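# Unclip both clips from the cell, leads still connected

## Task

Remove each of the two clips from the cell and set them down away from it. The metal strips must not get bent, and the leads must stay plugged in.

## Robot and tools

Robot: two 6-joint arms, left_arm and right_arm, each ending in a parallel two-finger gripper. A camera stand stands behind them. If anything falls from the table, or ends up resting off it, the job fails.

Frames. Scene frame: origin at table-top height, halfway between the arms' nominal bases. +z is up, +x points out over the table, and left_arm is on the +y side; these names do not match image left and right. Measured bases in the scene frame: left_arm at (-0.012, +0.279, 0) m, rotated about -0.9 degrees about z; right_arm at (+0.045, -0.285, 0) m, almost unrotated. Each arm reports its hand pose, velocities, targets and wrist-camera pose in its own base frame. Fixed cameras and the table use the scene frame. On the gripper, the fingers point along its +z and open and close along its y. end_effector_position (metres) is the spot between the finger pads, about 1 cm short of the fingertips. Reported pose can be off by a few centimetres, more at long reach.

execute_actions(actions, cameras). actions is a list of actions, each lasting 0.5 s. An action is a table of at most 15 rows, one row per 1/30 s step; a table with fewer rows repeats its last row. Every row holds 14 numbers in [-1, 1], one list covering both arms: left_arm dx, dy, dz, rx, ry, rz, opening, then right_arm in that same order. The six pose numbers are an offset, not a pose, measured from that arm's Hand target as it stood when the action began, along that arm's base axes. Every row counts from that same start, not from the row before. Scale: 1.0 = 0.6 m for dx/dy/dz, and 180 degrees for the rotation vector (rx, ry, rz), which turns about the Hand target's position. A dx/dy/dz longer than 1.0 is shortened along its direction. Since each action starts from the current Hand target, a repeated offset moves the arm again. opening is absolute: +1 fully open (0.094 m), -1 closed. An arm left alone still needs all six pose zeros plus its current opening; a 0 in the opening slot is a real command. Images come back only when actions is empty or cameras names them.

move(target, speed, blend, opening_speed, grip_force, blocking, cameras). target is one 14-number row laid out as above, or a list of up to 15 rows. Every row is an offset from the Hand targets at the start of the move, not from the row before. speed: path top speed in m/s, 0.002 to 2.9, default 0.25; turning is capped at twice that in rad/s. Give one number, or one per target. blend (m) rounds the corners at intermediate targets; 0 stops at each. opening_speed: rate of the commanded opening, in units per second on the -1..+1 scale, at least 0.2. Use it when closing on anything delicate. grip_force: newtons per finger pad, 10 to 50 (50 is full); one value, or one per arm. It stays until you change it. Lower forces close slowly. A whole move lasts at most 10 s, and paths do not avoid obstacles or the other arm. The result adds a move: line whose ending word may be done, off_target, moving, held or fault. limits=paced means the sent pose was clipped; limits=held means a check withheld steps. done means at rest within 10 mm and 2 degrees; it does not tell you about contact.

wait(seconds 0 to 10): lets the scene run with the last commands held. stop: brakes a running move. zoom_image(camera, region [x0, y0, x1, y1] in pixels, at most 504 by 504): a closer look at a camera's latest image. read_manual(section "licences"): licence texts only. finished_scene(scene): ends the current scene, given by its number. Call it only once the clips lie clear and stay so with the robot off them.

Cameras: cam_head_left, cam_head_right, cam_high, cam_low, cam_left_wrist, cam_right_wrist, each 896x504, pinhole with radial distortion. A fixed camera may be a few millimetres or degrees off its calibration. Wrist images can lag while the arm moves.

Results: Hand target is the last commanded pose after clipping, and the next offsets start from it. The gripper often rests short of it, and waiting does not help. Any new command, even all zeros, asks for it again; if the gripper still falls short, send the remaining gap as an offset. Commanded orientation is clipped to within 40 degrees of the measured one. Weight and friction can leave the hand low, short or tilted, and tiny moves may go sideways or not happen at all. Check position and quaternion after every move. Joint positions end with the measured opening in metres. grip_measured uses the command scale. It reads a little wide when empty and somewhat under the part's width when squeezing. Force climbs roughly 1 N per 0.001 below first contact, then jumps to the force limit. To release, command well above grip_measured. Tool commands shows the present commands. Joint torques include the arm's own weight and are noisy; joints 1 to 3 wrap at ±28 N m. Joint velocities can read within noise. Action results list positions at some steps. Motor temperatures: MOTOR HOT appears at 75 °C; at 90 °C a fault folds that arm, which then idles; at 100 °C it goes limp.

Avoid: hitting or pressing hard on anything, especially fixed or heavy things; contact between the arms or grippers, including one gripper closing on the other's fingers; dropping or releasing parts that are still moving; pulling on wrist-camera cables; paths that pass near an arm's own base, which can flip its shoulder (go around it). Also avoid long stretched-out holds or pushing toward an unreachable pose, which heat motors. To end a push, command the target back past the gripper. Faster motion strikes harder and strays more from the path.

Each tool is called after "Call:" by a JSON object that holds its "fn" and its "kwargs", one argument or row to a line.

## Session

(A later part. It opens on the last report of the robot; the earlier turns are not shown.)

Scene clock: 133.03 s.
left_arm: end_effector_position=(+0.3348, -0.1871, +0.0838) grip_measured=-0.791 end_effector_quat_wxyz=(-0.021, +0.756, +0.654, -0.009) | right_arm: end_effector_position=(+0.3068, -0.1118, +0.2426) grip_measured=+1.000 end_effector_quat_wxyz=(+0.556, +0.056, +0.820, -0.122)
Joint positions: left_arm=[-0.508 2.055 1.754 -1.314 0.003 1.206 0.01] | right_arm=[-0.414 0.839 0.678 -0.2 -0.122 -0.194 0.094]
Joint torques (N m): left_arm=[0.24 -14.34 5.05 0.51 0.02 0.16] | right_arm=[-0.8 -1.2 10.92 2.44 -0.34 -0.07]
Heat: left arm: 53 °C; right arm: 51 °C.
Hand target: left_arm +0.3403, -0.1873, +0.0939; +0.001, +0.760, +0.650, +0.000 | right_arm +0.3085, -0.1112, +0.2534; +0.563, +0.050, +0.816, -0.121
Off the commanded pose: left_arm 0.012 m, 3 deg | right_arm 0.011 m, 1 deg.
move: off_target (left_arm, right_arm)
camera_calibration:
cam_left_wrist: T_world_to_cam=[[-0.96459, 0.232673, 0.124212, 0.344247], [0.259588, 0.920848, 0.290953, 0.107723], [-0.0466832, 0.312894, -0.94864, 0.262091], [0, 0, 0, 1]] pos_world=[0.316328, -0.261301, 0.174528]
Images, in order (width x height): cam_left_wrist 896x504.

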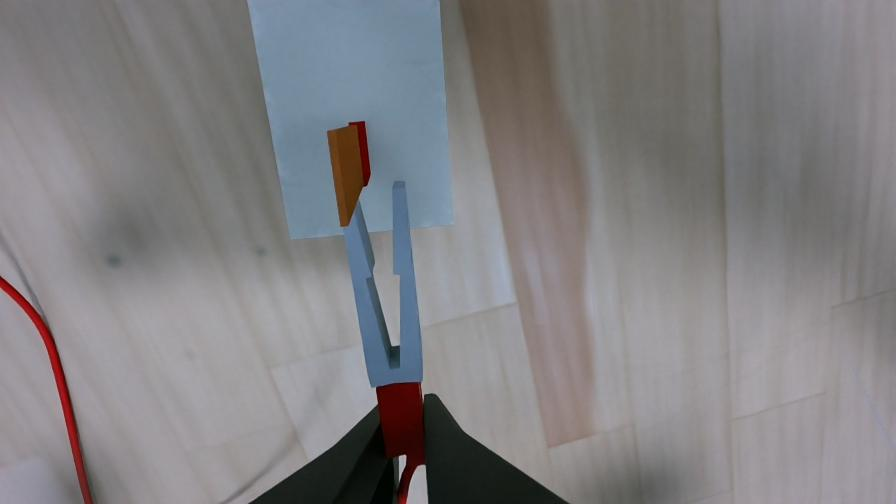

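Call:
{"fn": "wait", "kwargs": {
  "seconds": 0.3,
  "cameras": ["cam_low","cam_head_left","cam_head_right","cam_high"]
}}

Call:
{"fn": "zoom_image", "kwargs": {
  "camera": "cam_low",
  "region": [350, 170, 450, 240]
}}

Call:
{"fn": "zoom_image", "kwargs": {
  "camera": "cam_head_right",
  "region": [380, 240, 500, 330]
}}

Scene clock: 142.00 s.
left_arm: end_effector_position=(+0.3348, -0.1871, +0.0838) grip_measured=-0.791 end_effector_quat_wxyz=(-0.021, +0.756, +0.654, -0.009) | right_arm: end_effector_position=(+0.3068, -0.1118, +0.2426) grip_measured=+1.000 end_effector_quat_wxyz=(+0.556, +0.056, +0.820, -0.122)
Joint positions: left_arm=[-0.508 2.055 1.754 -1.314 0.003 1.207 0.01] | right_arm=[-0.414 0.839 0.678 -0.2 -0.122 -0.194 0.094]
Joint torques (N m): left_arm=[0.25 -14.3 5.01 0.51 0.03 0.15] | right_arm=[-0.9 -1.4 10.88 2.43 -0.31 -0.1]
Motor temperatures (°C): left_arm=[32 57 49 35 32 30 27] | right_arm=[27 37 51 46 29 27 31]
Heat: left arm: 57 °C; right arm: 51 °C.
Hand target: left_arm +0.3402, -0.1873, +0.0939; +0.001, +0.760, +0.649, +0.000 | right_arm +0.3085, -0.1112, +0.2534; +0.563, +0.050, +0.816, -0.121
Tool commands: left_gripper/opening=-0.8 right_gripper/opening=+1.0
Off the commanded pose: left_arm 0.012 m, 3 deg | right_arm 0.011 m, 1 deg.
wait: 0.30 s; at rest from the start
Images, in order (width x height): cam_head_left 896x504, cam_head_right 896x504, cam_high 896x504, cam_low 896x504.

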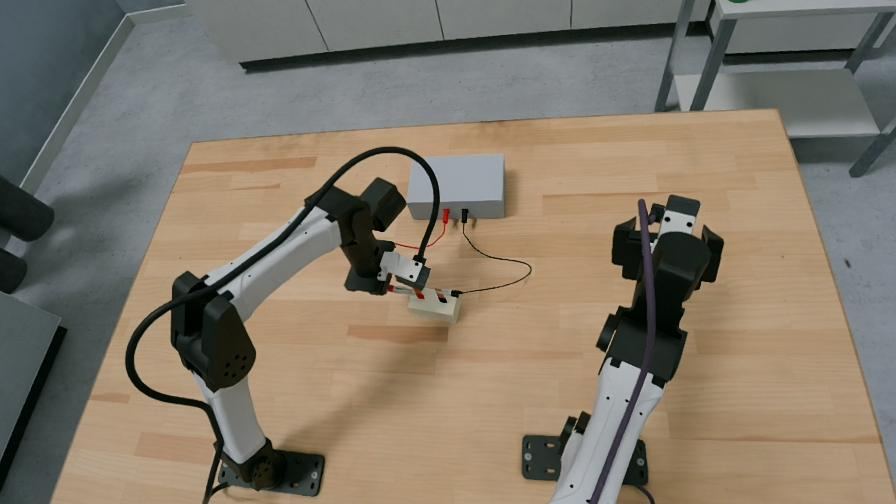

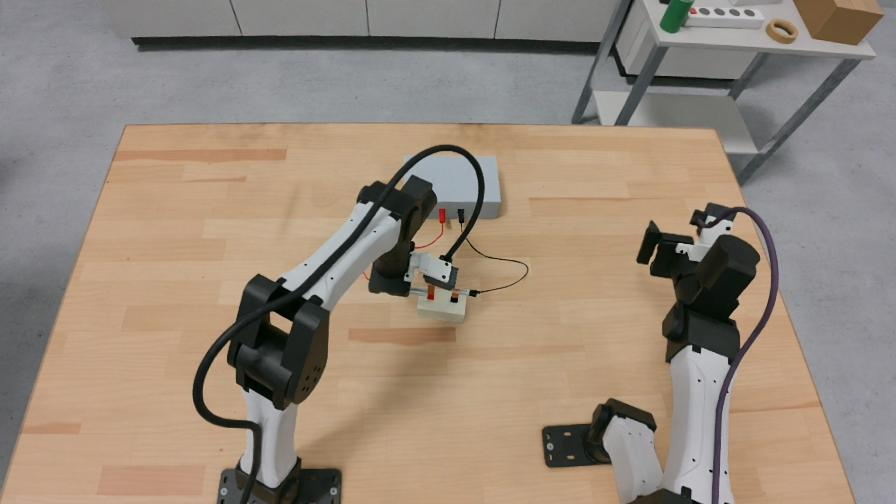

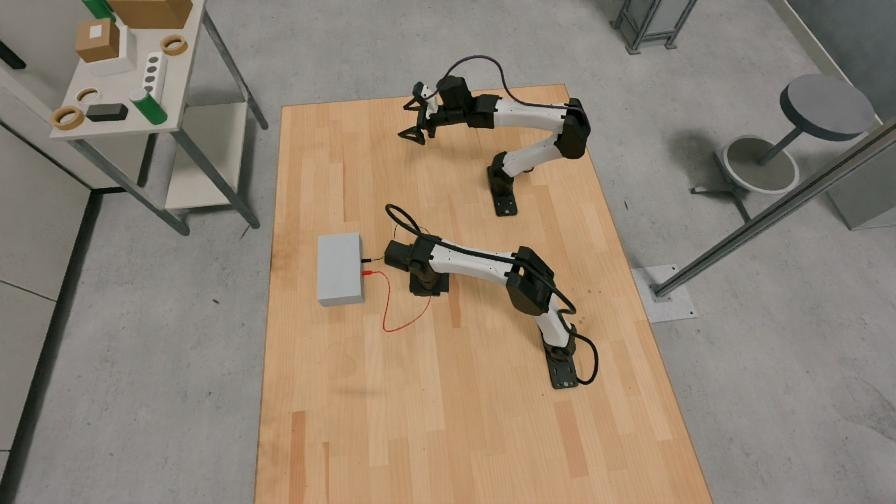

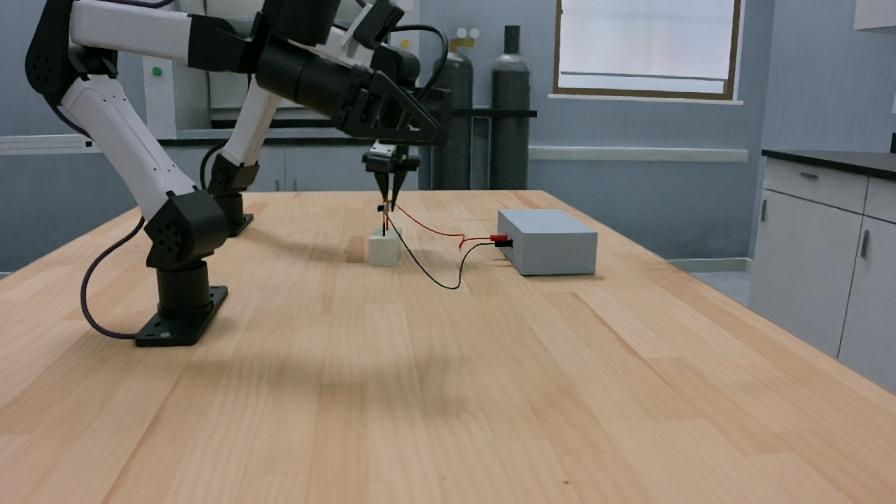

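Scaled by 5.040 from the camera's 896x504 image, which has a finer 1280x720 frame.

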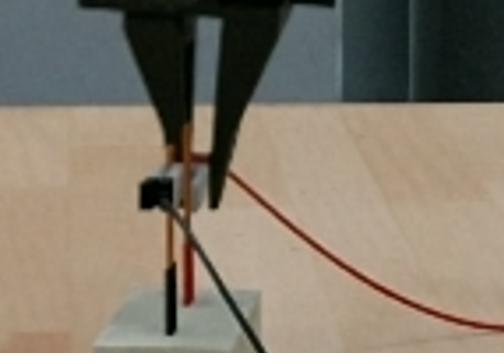

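Scaled by 4.200 from the camera's 896x504 image, which has a finer 1280x720 frame.

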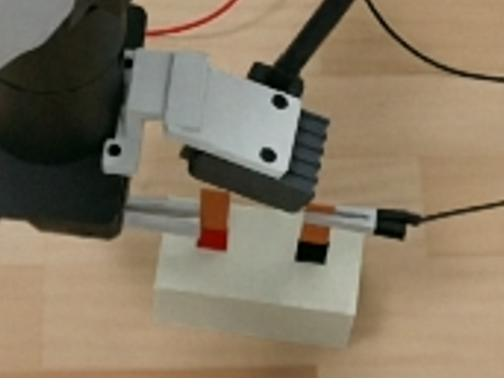

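Call:
{"fn": "move", "kwargs": {
  "target": [0.008,0.004,0.012,0,0,0,-0.8,0,0,0,0,0,0,1],
  "speed": 0.05,
  "cameras": ["cam_left_wrist","cam_low"]
}}

Call:
{"fn": "zoom_image", "kwargs": {
  "camera": "cam_left_wrist",
  "region": [300, 100, 500, 454]
}}

Call:
{"fn": "zoom_image", "kwargs": {
  "camera": "cam_low",
  "region": [350, 170, 450, 240]
}}

Scene clock: 151.70 s.
left_arm: end_effector_position=(+0.3409, -0.1866, +0.0885) grip_measured=-0.791 end_effector_quat_wxyz=(-0.012, +0.757, +0.653, -0.006) | right_arm: end_effector_position=(+0.3068, -0.1118, +0.2426) grip_measured=+1.000 end_effector_quat_wxyz=(+0.556, +0.056, +0.820, -0.122)
Joint positions: left_arm=[-0.5 2.055 1.773 -1.314 0.003 1.219 0.01] | right_arm=[-0.414 0.839 0.678 -0.2 -0.122 -0.194 0.094]
Joint torques (N m): left_arm=[0.47 -13.27 7.15 0.18 0.04 0.14] | right_arm=[-0.64 -1.18 10.95 2.45 -0.3 -0.05]
Motor temperatures (°C): left_arm=[32 60 48 34 32 30 27] | right_arm=[27 36 51 45 29 27 31]
Heat: left arm: 60 °C; right arm: 51 °C.
Hand target: left_arm +0.3451, -0.1849, +0.1011; +0.001, +0.760, +0.649, +0.000 | right_arm +0.3085, -0.1112, +0.2534; +0.563, +0.050, +0.816, -0.121
Off the commanded pose: left_arm 0.013 m, 2 deg | right_arm 0.011 m, 1 deg.
move: off_target (left_arm, right_arm)
camera_calibration:
cam_left_wrist: T_world_to_cam=[[-0.965657, 0.237431, 0.105517, 0.352332], [0.258164, 0.922612, 0.286598, 0.105324], [-0.029304, 0.303996, -0.952223, 0.259467], [0, 0, 0, 1]] pos_world=[0.320645, -0.259705, 0.179707]
Images, in order (width x height): cam_low 896x504, cam_left_wrist 896x504.

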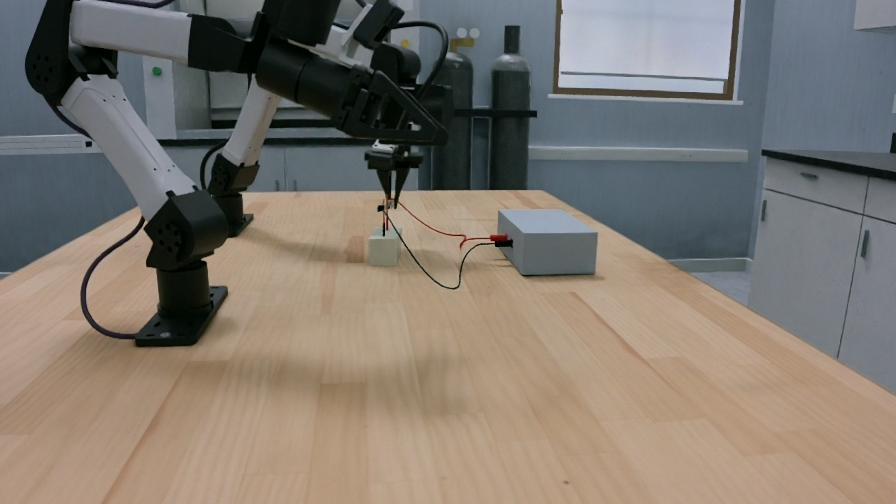

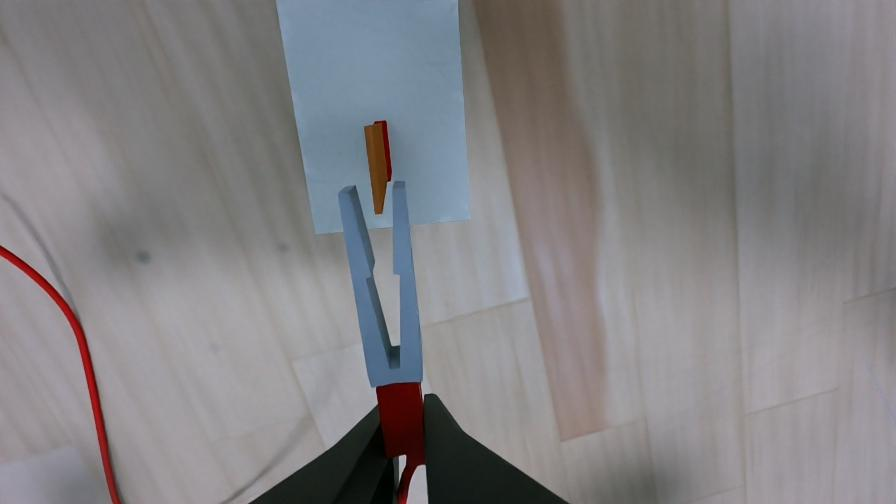

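Scaled by 1.424 from the camera's 896x504 image, which has a finer 1280x720 frame.

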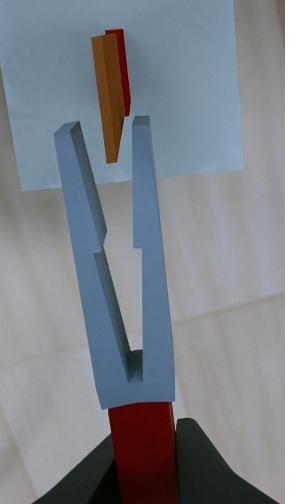

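Scaled by 5.040 from the camera's 896x504 image, which has a finer 1280x720 frame.

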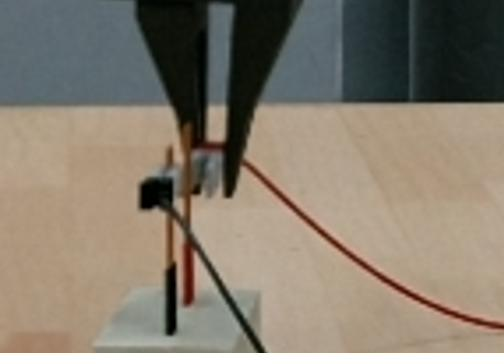

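Call:
{"fn": "move", "kwargs": {
  "target": [0.005,0.05,0.01,0,0,0,-0.8,0,0,0,0,0,0,1],
  "speed": 0.06,
  "cameras": ["cam_left_wrist","cam_low"]
}}

Call:
{"fn": "zoom_image", "kwargs": {
  "camera": "cam_low",
  "region": [350, 170, 450, 240]
}}

Scene clock: 156.10 s.
left_arm: end_effector_position=(+0.3501, -0.1583, +0.0890) grip_measured=-0.791 end_effector_quat_wxyz=(-0.014, +0.756, +0.654, -0.008) | right_arm: end_effector_position=(+0.3068, -0.1118, +0.2426) grip_measured=+1.000 end_effector_quat_wxyz=(+0.556, +0.056, +0.820, -0.122)
Joint positions: left_arm=[-0.424 2.043 1.757 -1.316 0.002 1.292 0.01] | right_arm=[-0.414 0.839 0.678 -0.2 -0.122 -0.194 0.094]
Joint torques (N m): left_arm=[0.21 -16.12 5.14 0.12 0.05 0.16] | right_arm=[-0.83 -1.31 10.84 2.45 -0.32 -0.08]
Motor temperatures (°C): left_arm=[32 61 48 34 32 30 27] | right_arm=[27 36 51 45 29 27 31]
Heat: left arm: 61 °C; right arm: 51 °C.
Hand target: left_arm +0.3480, -0.1549, +0.1071; +0.001, +0.760, +0.650, +0.000 | right_arm +0.3085, -0.1112, +0.2534; +0.563, +0.050, +0.816, -0.121
Off the commanded pose: left_arm 0.019 m, 2 deg | right_arm 0.011 m, 1 deg.
move: off_target (left_arm, right_arm)
camera_calibration:
cam_left_wrist: T_world_to_cam=[[-0.965757, 0.23436, 0.111304, 0.353561], [0.256978, 0.923116, 0.28604, 0.0773777], [-0.03571, 0.304848, -0.951731, 0.253957], [0, 0, 0, 1]] pos_world=[0.330639, -0.231707, 0.180213]
Images, in order (width x height): cam_low 896x504, cam_left_wrist 896x504.

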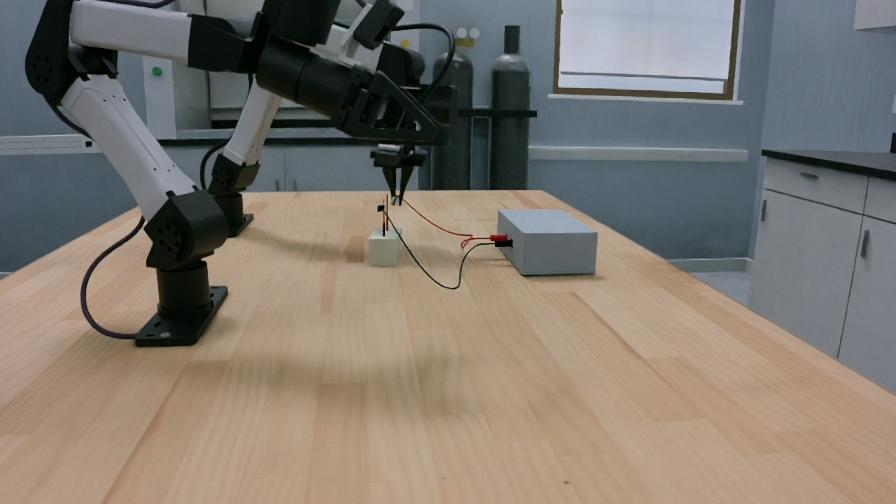

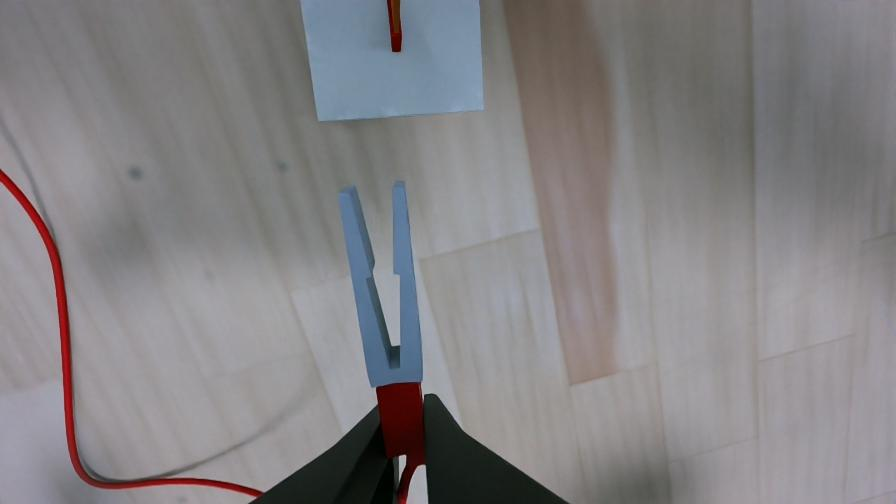

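Scaled by 5.040 from the camera's 896x504 image, which has a finer 1280x720 frame.

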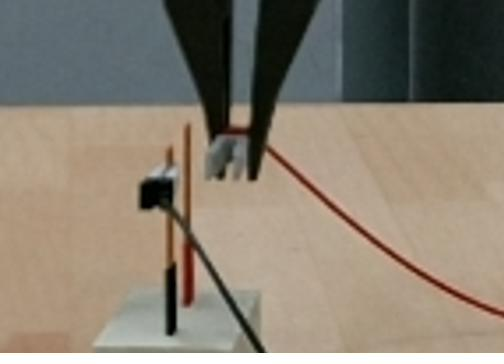

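Call:
{"fn": "move", "kwargs": {
  "target": [
    [0.0,0.09,0.0,0,0,0,-0.8,0,0,0,0,0,0,1],
    [0.0,0.09,-0.1,0,0,0,-0.8,0,0,0,0,0,0,1]
  ],
  "speed": 0.1,
  "blend": [0.02,0],
  "cameras": ["cam_left_wrist","cam_low","cam_high"]
}}

Call:
{"fn": "zoom_image", "kwargs": {
  "camera": "cam_low",
  "region": [350, 170, 450, 240]
}}

Scene clock: 163.13 s.
left_arm: end_effector_position=(+0.3418, -0.1019, +0.0424) grip_measured=-0.791 end_effector_quat_wxyz=(-0.015, +0.757, +0.653, -0.010) | right_arm: end_effector_position=(+0.3068, -0.1118, +0.2426) grip_measured=+1.000 end_effector_quat_wxyz=(+0.556, +0.056, +0.820, -0.122)
Joint positions: left_arm=[-0.289 1.968 1.46 -1.098 0.001 1.429 0.01] | right_arm=[-0.414 0.839 0.678 -0.2 -0.122 -0.194 0.094]
Joint torques (N m): left_arm=[0.47 -11.96 4.85 0.55 0.05 0.14] | right_arm=[-0.72 -1.21 10.96 2.45 -0.29 -0.05]
Motor temperatures (°C): left_arm=[32 65 48 33 32 29 27] | right_arm=[27 36 51 45 29 27 31]
Heat: left arm: 65 °C; right arm: 51 °C.
Hand target: left_arm +0.3481, -0.1008, +0.0471; +0.001, +0.760, +0.650, +0.000 | right_arm +0.3085, -0.1112, +0.2534; +0.563, +0.050, +0.816, -0.121
Off the commanded pose: left_arm 0.008 m, 2 deg | right_arm 0.011 m, 1 deg.
move: off_target (right_arm)
camera_calibration:
cam_left_wrist: T_world_to_cam=[[-0.964495, 0.237827, 0.114834, 0.337146], [0.261267, 0.922744, 0.283342, 0.0393533], [-0.0385764, 0.303284, -0.952119, 0.192921], [0, 0, 0, 1]] pos_world=[0.322336, -0.175005, 0.133817]
Images, in order (width x height): cam_high 896x504, cam_low 896x504, cam_left_wrist 896x504.

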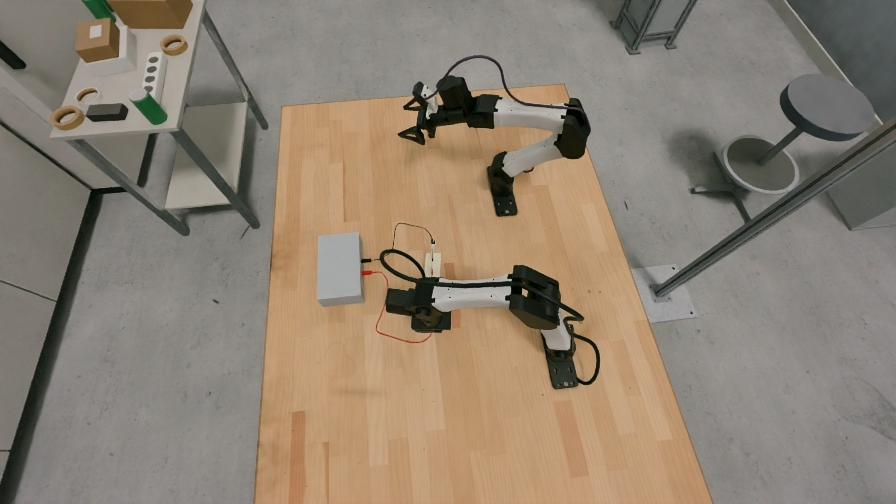

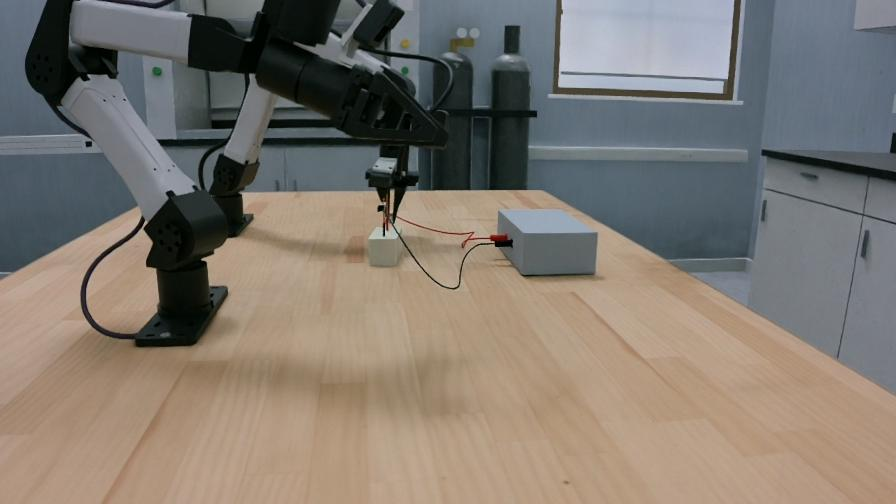

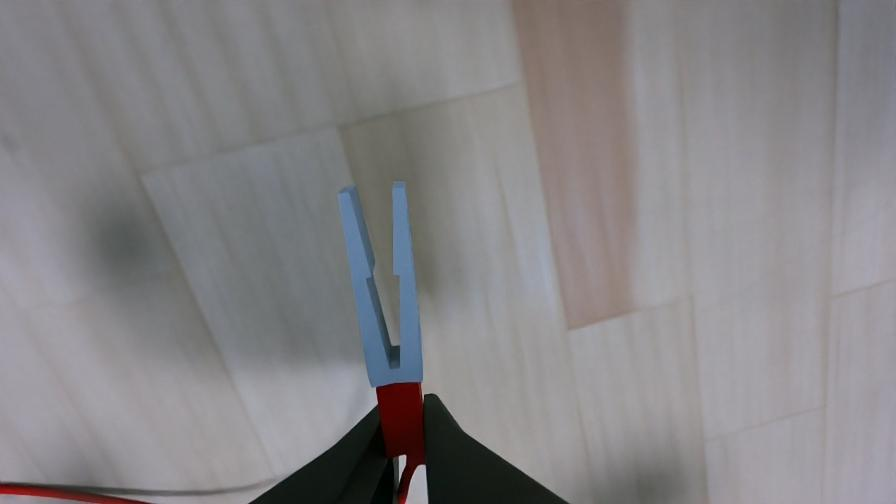

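Scaled by 5.040 from the camera's 896x504 image, which has a finer 1280x720 frame.

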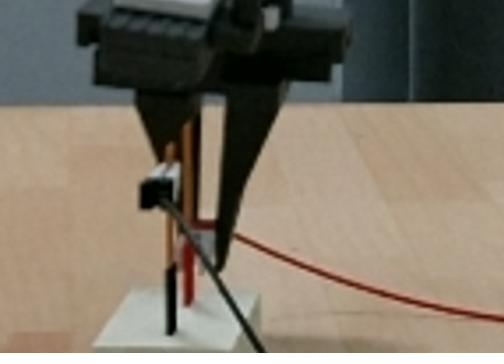

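Call:
{"fn": "move", "kwargs": {
  "target": [0.0,0.015,-0.036,0,0,0,-0.8,0,0,0,0,0,0,1],
  "speed": 0.05,
  "cameras": ["cam_left_wrist","cam_low","cam_head_left"]
}}

Call:
{"fn": "zoom_image", "kwargs": {
  "camera": "cam_low",
  "region": [350, 170, 450, 240]
}}

Scene clock: 168.73 s.
left_arm: end_effector_position=(+0.3426, -0.0932, +0.0258) grip_measured=-0.791 end_effector_quat_wxyz=(-0.008, +0.757, +0.653, -0.006) | right_arm: end_effector_position=(+0.3068, -0.1118, +0.2426) grip_measured=+1.000 end_effector_quat_wxyz=(+0.556, +0.056, +0.820, -0.122)
Joint positions: left_arm=[-0.265 1.968 1.391 -1.015 0.001 1.453 0.01] | right_arm=[-0.414 0.839 0.678 -0.2 -0.122 -0.194 0.094]
Joint torques (N m): left_arm=[0.46 -10.4 4.78 0.6 0.05 0.12] | right_arm=[-0.77 -1.2 10.89 2.45 -0.32 -0.07]
Motor temperatures (°C): left_arm=[32 64 48 33 32 29 27] | right_arm=[27 36 52 45 29 27 31]
Heat: left arm: 64 °C; right arm: 52 °C.
Hand target: left_arm +0.3481, -0.0919, +0.0255; +0.001, +0.760, +0.650, +0.000 | right_arm +0.3085, -0.1112, +0.2534; +0.563, +0.050, +0.816, -0.121
Off the commanded pose: left_arm 0.006 m, 1 deg | right_arm 0.011 m, 1 deg.
move: off_target (right_arm)
camera_calibration:
cam_left_wrist: T_world_to_cam=[[-0.965964, 0.238387, 0.100431, 0.33877], [0.257427, 0.924023, 0.282689, 0.0372941], [-0.0254107, 0.298921, -0.953939, 0.169578], [0, 0, 0, 1]] pos_world=[0.321948, -0.165909, 0.117201]
Images, in order (width x height): cam_head_left 896x504, cam_low 896x504, cam_left_wrist 896x504.

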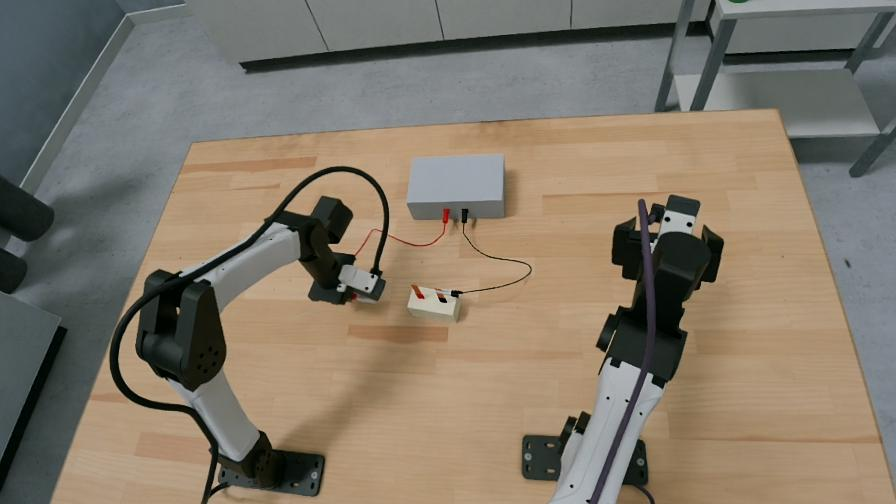

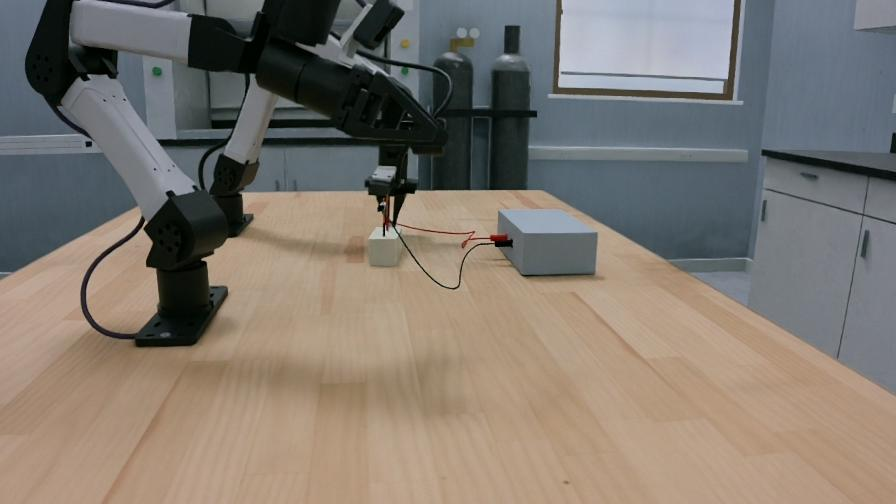

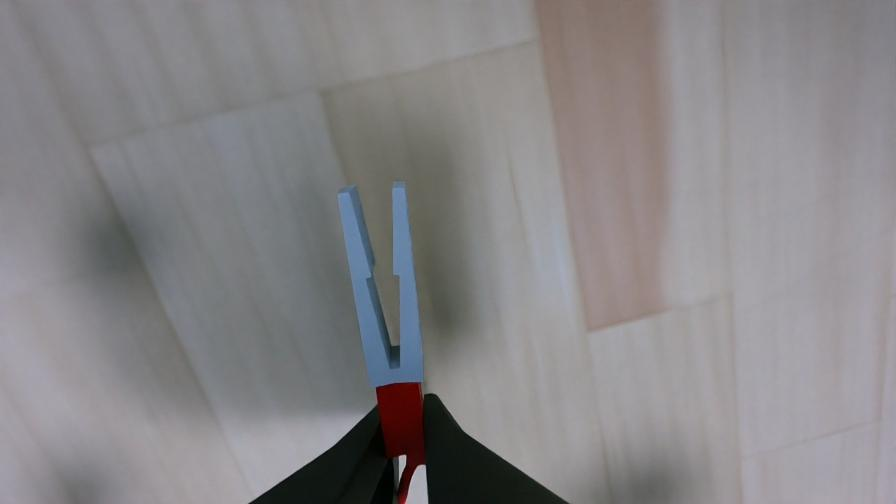

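Scaled by 5.040 from the camera's 896x504 image, which has a finer 1280x720 frame.

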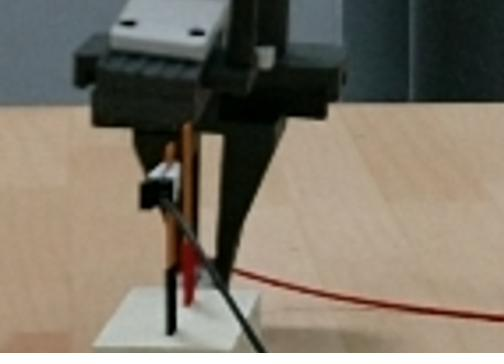

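Call:
{"fn": "move", "kwargs": {
  "target": [0.0,0,-0.018,0,0,0,-0.8,0,0,0,0,0,0,1],
  "speed": 0.03,
  "cameras": ["cam_left_wrist"]
}}

Scene clock: 172.30 s.
left_arm: end_effector_position=(+0.3439, -0.0936, +0.0197) grip_measured=-0.791 end_effector_quat_wxyz=(-0.002, +0.758, +0.653, -0.002) | right_arm: end_effector_position=(+0.3068, -0.1118, +0.2426) grip_measured=+1.000 end_effector_quat_wxyz=(+0.556, +0.056, +0.820, -0.122)
Joint positions: left_arm=[-0.265 1.968 1.366 -0.975 0.001 1.454 0.01] | right_arm=[-0.414 0.839 0.678 -0.2 -0.122 -0.194 0.094]
Joint torques (N m): left_arm=[0.49 -9.06 4.79 0.65 0.06 0.13] | right_arm=[-0.81 -1.18 10.86 2.43 -0.3 -0.08]
Motor temperatures (°C): left_arm=[32 63 48 33 32 29 27] | right_arm=[27 36 52 45 29 27 31]
Heat: left arm: 63 °C; right arm: 52 °C.
Hand target: left_arm +0.3481, -0.0919, +0.0147; +0.001, +0.760, +0.650, +0.000 | right_arm +0.3085, -0.1112, +0.2534; +0.563, +0.050, +0.816, -0.121
Off the commanded pose: left_arm 0.007 m, 1 deg | right_arm 0.011 m, 1 deg.
move: off_target (right_arm)
camera_calibration:
cam_left_wrist: T_world_to_cam=[[-0.967148, 0.239073, 0.0864211, 0.341449], [0.253914, 0.924974, 0.282756, 0.0403038], [-0.0123378, 0.295411, -0.955291, 0.159104], [0, 0, 0, 1]] pos_world=[0.321961, -0.165912, 0.111086]
Images, in order (width x height): cam_left_wrist 896x504.

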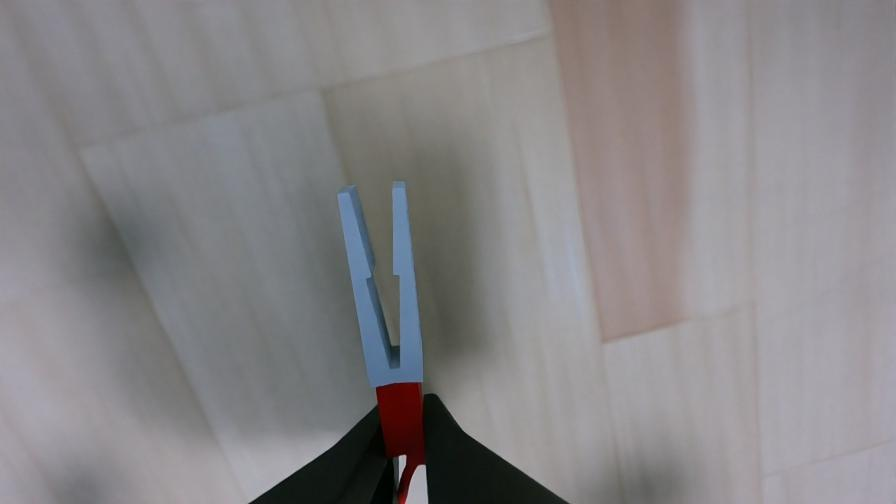

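Call:
{"fn": "move", "kwargs": {
  "target": [0.0,0,-0.014,0,0,0,-0.8,0,0,0,0,0,0,1],
  "speed": 0.03,
  "cameras": ["cam_left_wrist"]
}}

Scene clock: 175.40 s.
left_arm: end_effector_position=(+0.3438, -0.0936, +0.0171) grip_measured=-0.791 end_effector_quat_wxyz=(-0.001, +0.758, +0.653, -0.001) | right_arm: end_effector_position=(+0.3068, -0.1118, +0.2426) grip_measured=+1.000 end_effector_quat_wxyz=(+0.556, +0.056, +0.820, -0.122)
Joint positions: left_arm=[-0.265 1.968 1.355 -0.961 0.001 1.454 0.01] | right_arm=[-0.414 0.839 0.678 -0.2 -0.122 -0.194 0.094]
Joint torques (N m): left_arm=[0.51 -7.95 4.11 0.83 0.06 0.13] | right_arm=[-0.77 -1.29 10.77 2.47 -0.29 -0.08]
Motor temperatures (°C): left_arm=[32 61 48 33 32 29 27] | right_arm=[27 36 52 45 29 27 30]
Heat: left arm: 61 °C; right arm: 52 °C.
Hand target: left_arm +0.3482, -0.0919, +0.0063; +0.001, +0.760, +0.650, +0.001 | right_arm +0.3085, -0.1112, +0.2534; +0.563, +0.050, +0.816, -0.121
Off the commanded pose: left_arm 0.012 m, 1 deg | right_arm 0.011 m, 1 deg.
move: off_target (left_arm, right_arm)
camera_calibration:
cam_left_wrist: T_world_to_cam=[[-0.967425, 0.239174, 0.0829742, 0.341737], [0.252993, 0.925229, 0.282747, 0.0413603], [-0.00914425, 0.294528, -0.955599, 0.155538], [0, 0, 0, 1]] pos_world=[0.321564, -0.165813, 0.108582]
Images, in order (width x height): cam_left_wrist 896x504.

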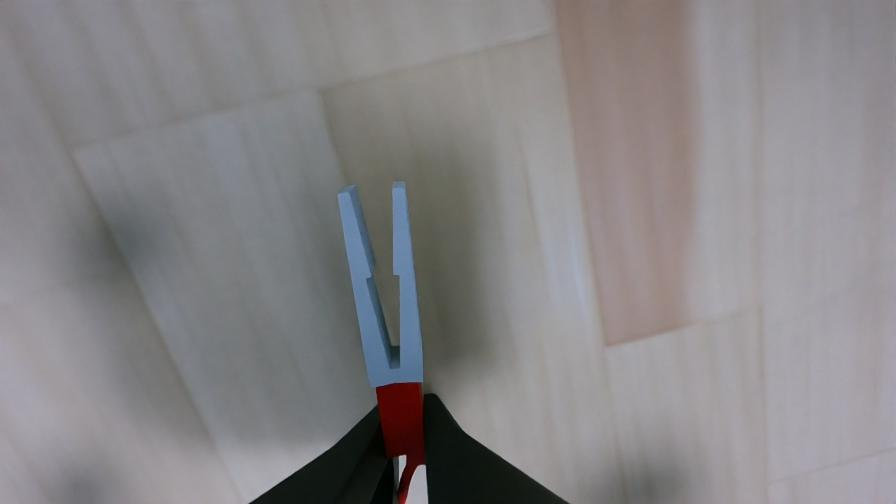

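Call:
{"fn": "move", "kwargs": {
  "target": [0.0,0,0.014,0,0,0,-0.45,0,0,0,0,0,0,1],
  "speed": 0.03,
  "opening_speed": 0.3,
  "cameras": ["cam_left_wrist"]
}}

Scene clock: 178.93 s.
left_arm: end_effector_position=(+0.3369, -0.0917, +0.0173) grip_measured=-0.452 end_effector_quat_wxyz=(-0.013, +0.758, +0.653, -0.009) | right_arm: end_effector_position=(+0.3068, -0.1118, +0.2426) grip_measured=+1.000 end_effector_quat_wxyz=(+0.556, +0.056, +0.820, -0.122)
Joint positions: left_arm=[-0.265 1.968 1.355 -0.99 0.001 1.454 0.026] | right_arm=[-0.414 0.839 0.678 -0.2 -0.122 -0.194 0.094]
Joint torques (N m): left_arm=[0.46 -9.01 5.59 0.74 0.07 0.13] | right_arm=[-0.69 -1.24 10.81 2.42 -0.3 -0.07]
Motor temperatures (°C): left_arm=[32 60 48 33 32 29 27] | right_arm=[27 36 52 45 29 27 30]
Heat: left arm: 60 °C; right arm: 52 °C.
Hand target: left_arm +0.3481, -0.0919, +0.0147; +0.001, +0.760, +0.650, +0.000 | right_arm +0.3085, -0.1112, +0.2534; +0.563, +0.050, +0.816, -0.121
Off the commanded pose: left_arm 0.012 m, 2 deg | right_arm 0.011 m, 1 deg.
move: off_target (left_arm, right_arm)
camera_calibration:
cam_left_wrist: T_world_to_cam=[[-0.964649, 0.238812, 0.111451, 0.333121], [0.261153, 0.923002, 0.282605, 0.0383868], [-0.0353802, 0.30172, -0.95274, 0.164461], [0, 0, 0, 1]] pos_world=[0.317139, -0.164606, 0.108713]
Images, in order (width x height): cam_left_wrist 896x504.

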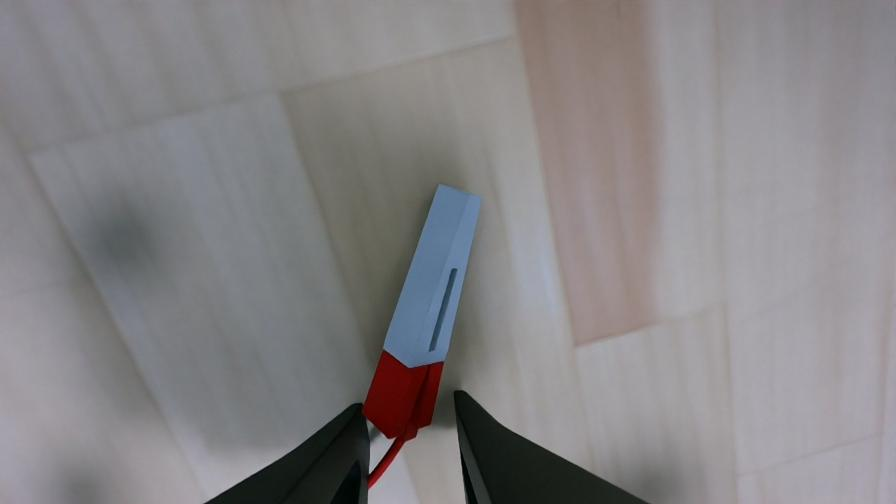

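Call:
{"fn": "move", "kwargs": {
  "target": [
    [0.0,0,0.15,0,0,0,-0.45,0,0,0,0,0,0,1],
    [-0.05,0.2,0.3,0,0,0,-0.45,-0.1025,0.562,-0.122,-0.1925,0.3787,0.408,1]
  ],
  "speed": 0.2,
  "cameras": ["all"]
}}

Call:
{"fn": "zoom_image", "kwargs": {
  "camera": "cam_head_left",
  "region": [300, 230, 500, 350]
}}

Scene clock: 211.23 s.
left_arm: end_effector_position=(+0.3206, +0.0260, +0.1766) grip_measured=-0.451 end_effector_quat_wxyz=(-0.006, +0.757, +0.653, -0.009) | right_arm: end_effector_position=(+0.2471, +0.2209, +0.1754) grip_measured=+1.000 end_effector_quat_wxyz=(-0.002, -0.627, +0.779, -0.009)
Joint positions: left_arm=[0.081 1.804 1.78 -1.57 0.001 1.798 0.026] | right_arm=[0.738 1.826 1.803 -1.554 0.017 -0.617 0.094]
Joint torques (N m): left_arm=[0.46 -12.55 7.02 0.1 0.06 0.13] | right_arm=[-0.13 -7.77 8.91 0.29 -0.29 -0.07]
Motor temperatures (°C): left_arm=[32 58 49 32 31 29 27] | right_arm=[27 35 53 44 29 27 30]
Heat: left arm: 58 °C; right arm: 53 °C.
Hand target: left_arm +0.3180, +0.0282, +0.1948; +0.001, +0.760, +0.650, +0.000 | right_arm +0.2470, +0.2260, +0.1801; -0.001, -0.631, +0.776, +0.000
Off the commanded pose: left_arm 0.018 m, 2 deg | right_arm 0.007 m, 1 deg.
joint sent to its limit (left arm) — joint 4 (wrist pitch), lower limit. The joint targets still meet the commanded pose.
joint sent to its limit (right arm) — joint 4 (wrist pitch), lower limit. The joint targets still meet the commanded pose.
move: off_target (left_arm)
camera_calibration:
cam_left_wrist: T_world_to_cam=[[-0.966088, 0.237526, 0.101264, 0.273891], [0.256643, 0.926455, 0.275346, -0.108407], [-0.0284148, 0.291998, -0.955997, 0.278754], [0, 0, 0, 1]] pos_world=[0.300345, -0.0460175, 0.268602]
cam_right_wrist: T_world_to_cam=[[0.950826, -0.304454, 0.0569096, -0.183181], [-0.306985, -0.901969, 0.303664, 0.267756], [-0.0411208, -0.306201, -0.951078, 0.355269], [0, 0, 0, 1]] pos_world=[0.270979, 0.294521, 0.267006]

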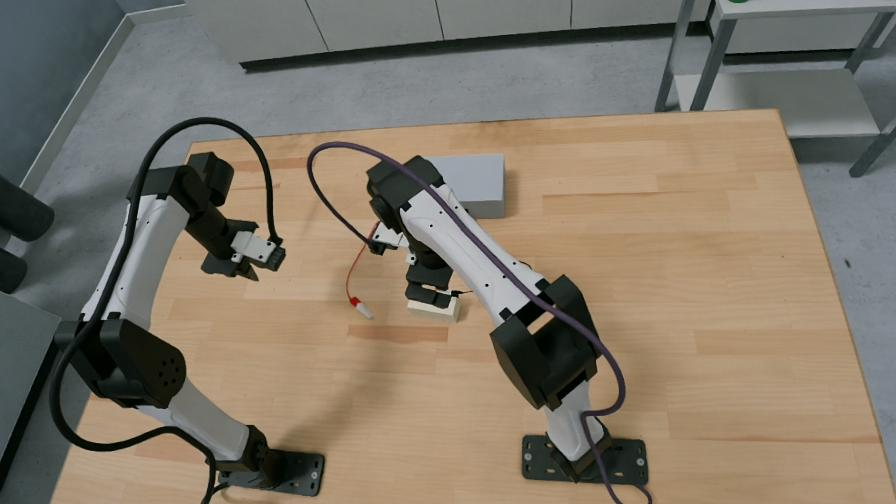

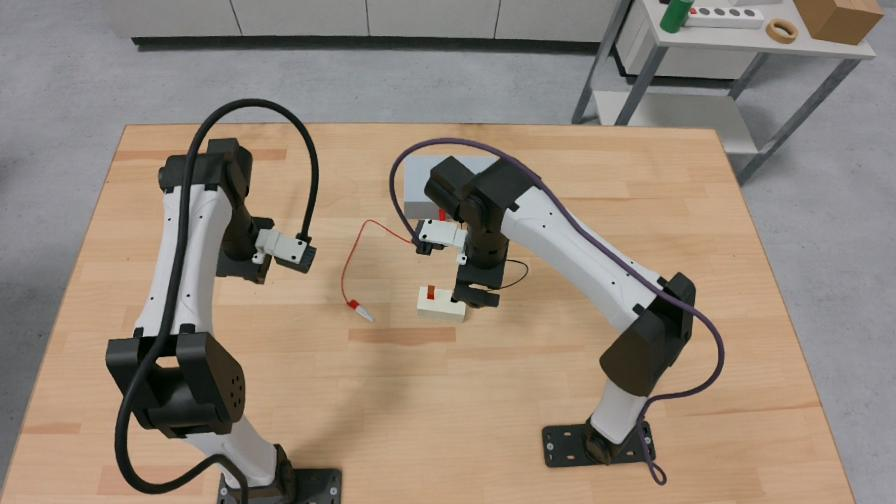

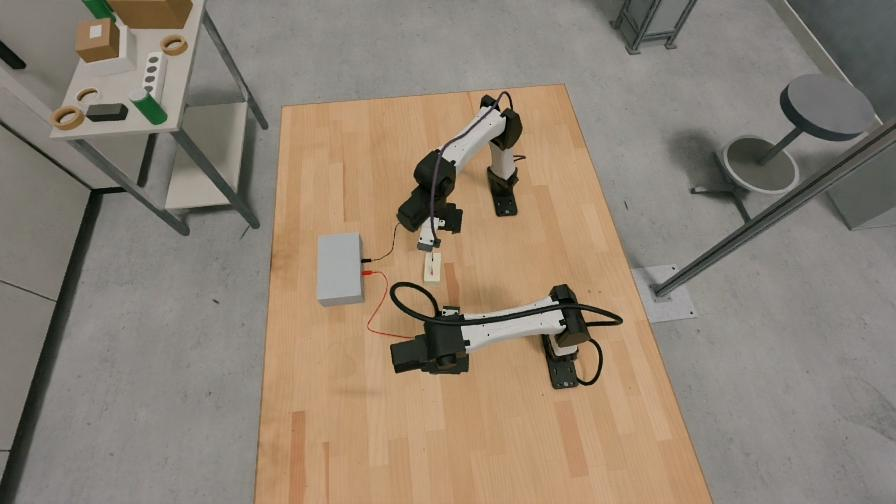

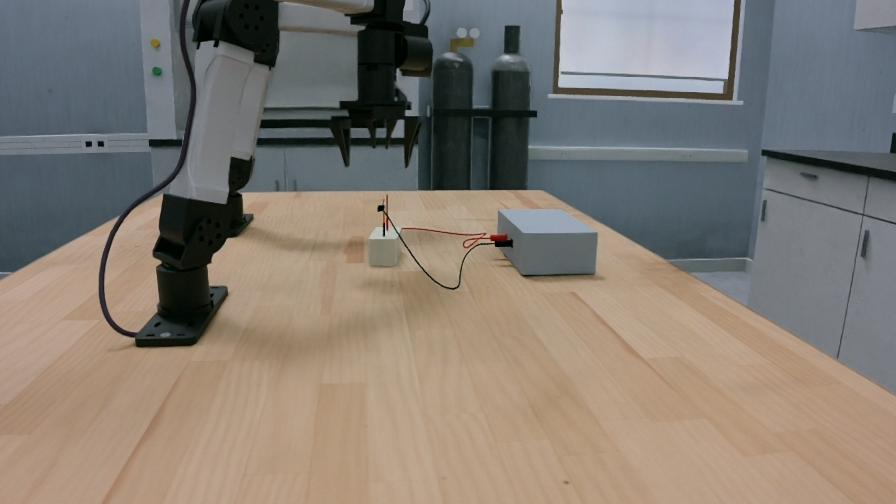

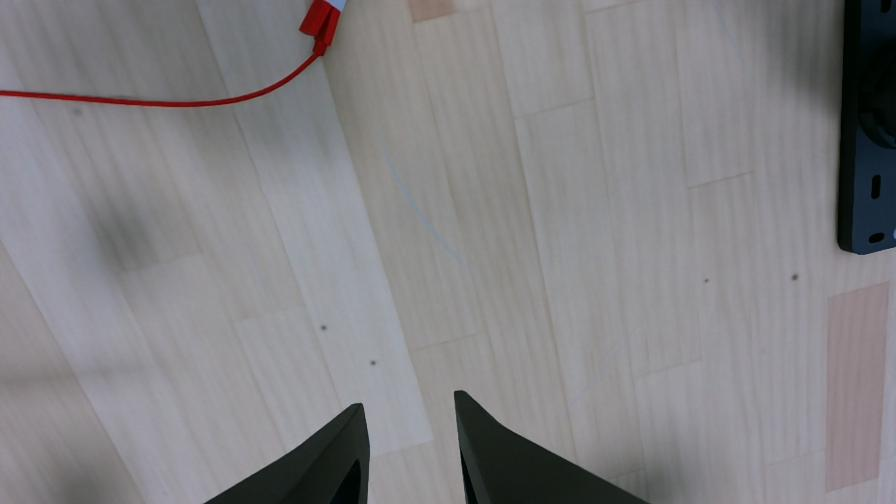

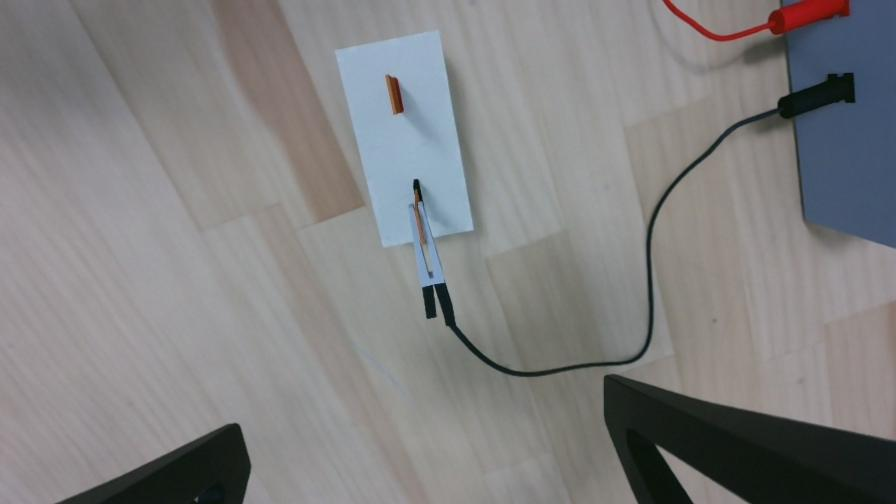

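Scaled by 2.520 from the camera's 896x504 image, which has a finer 1280x720 frame.

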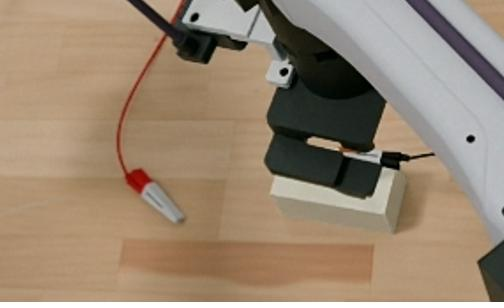

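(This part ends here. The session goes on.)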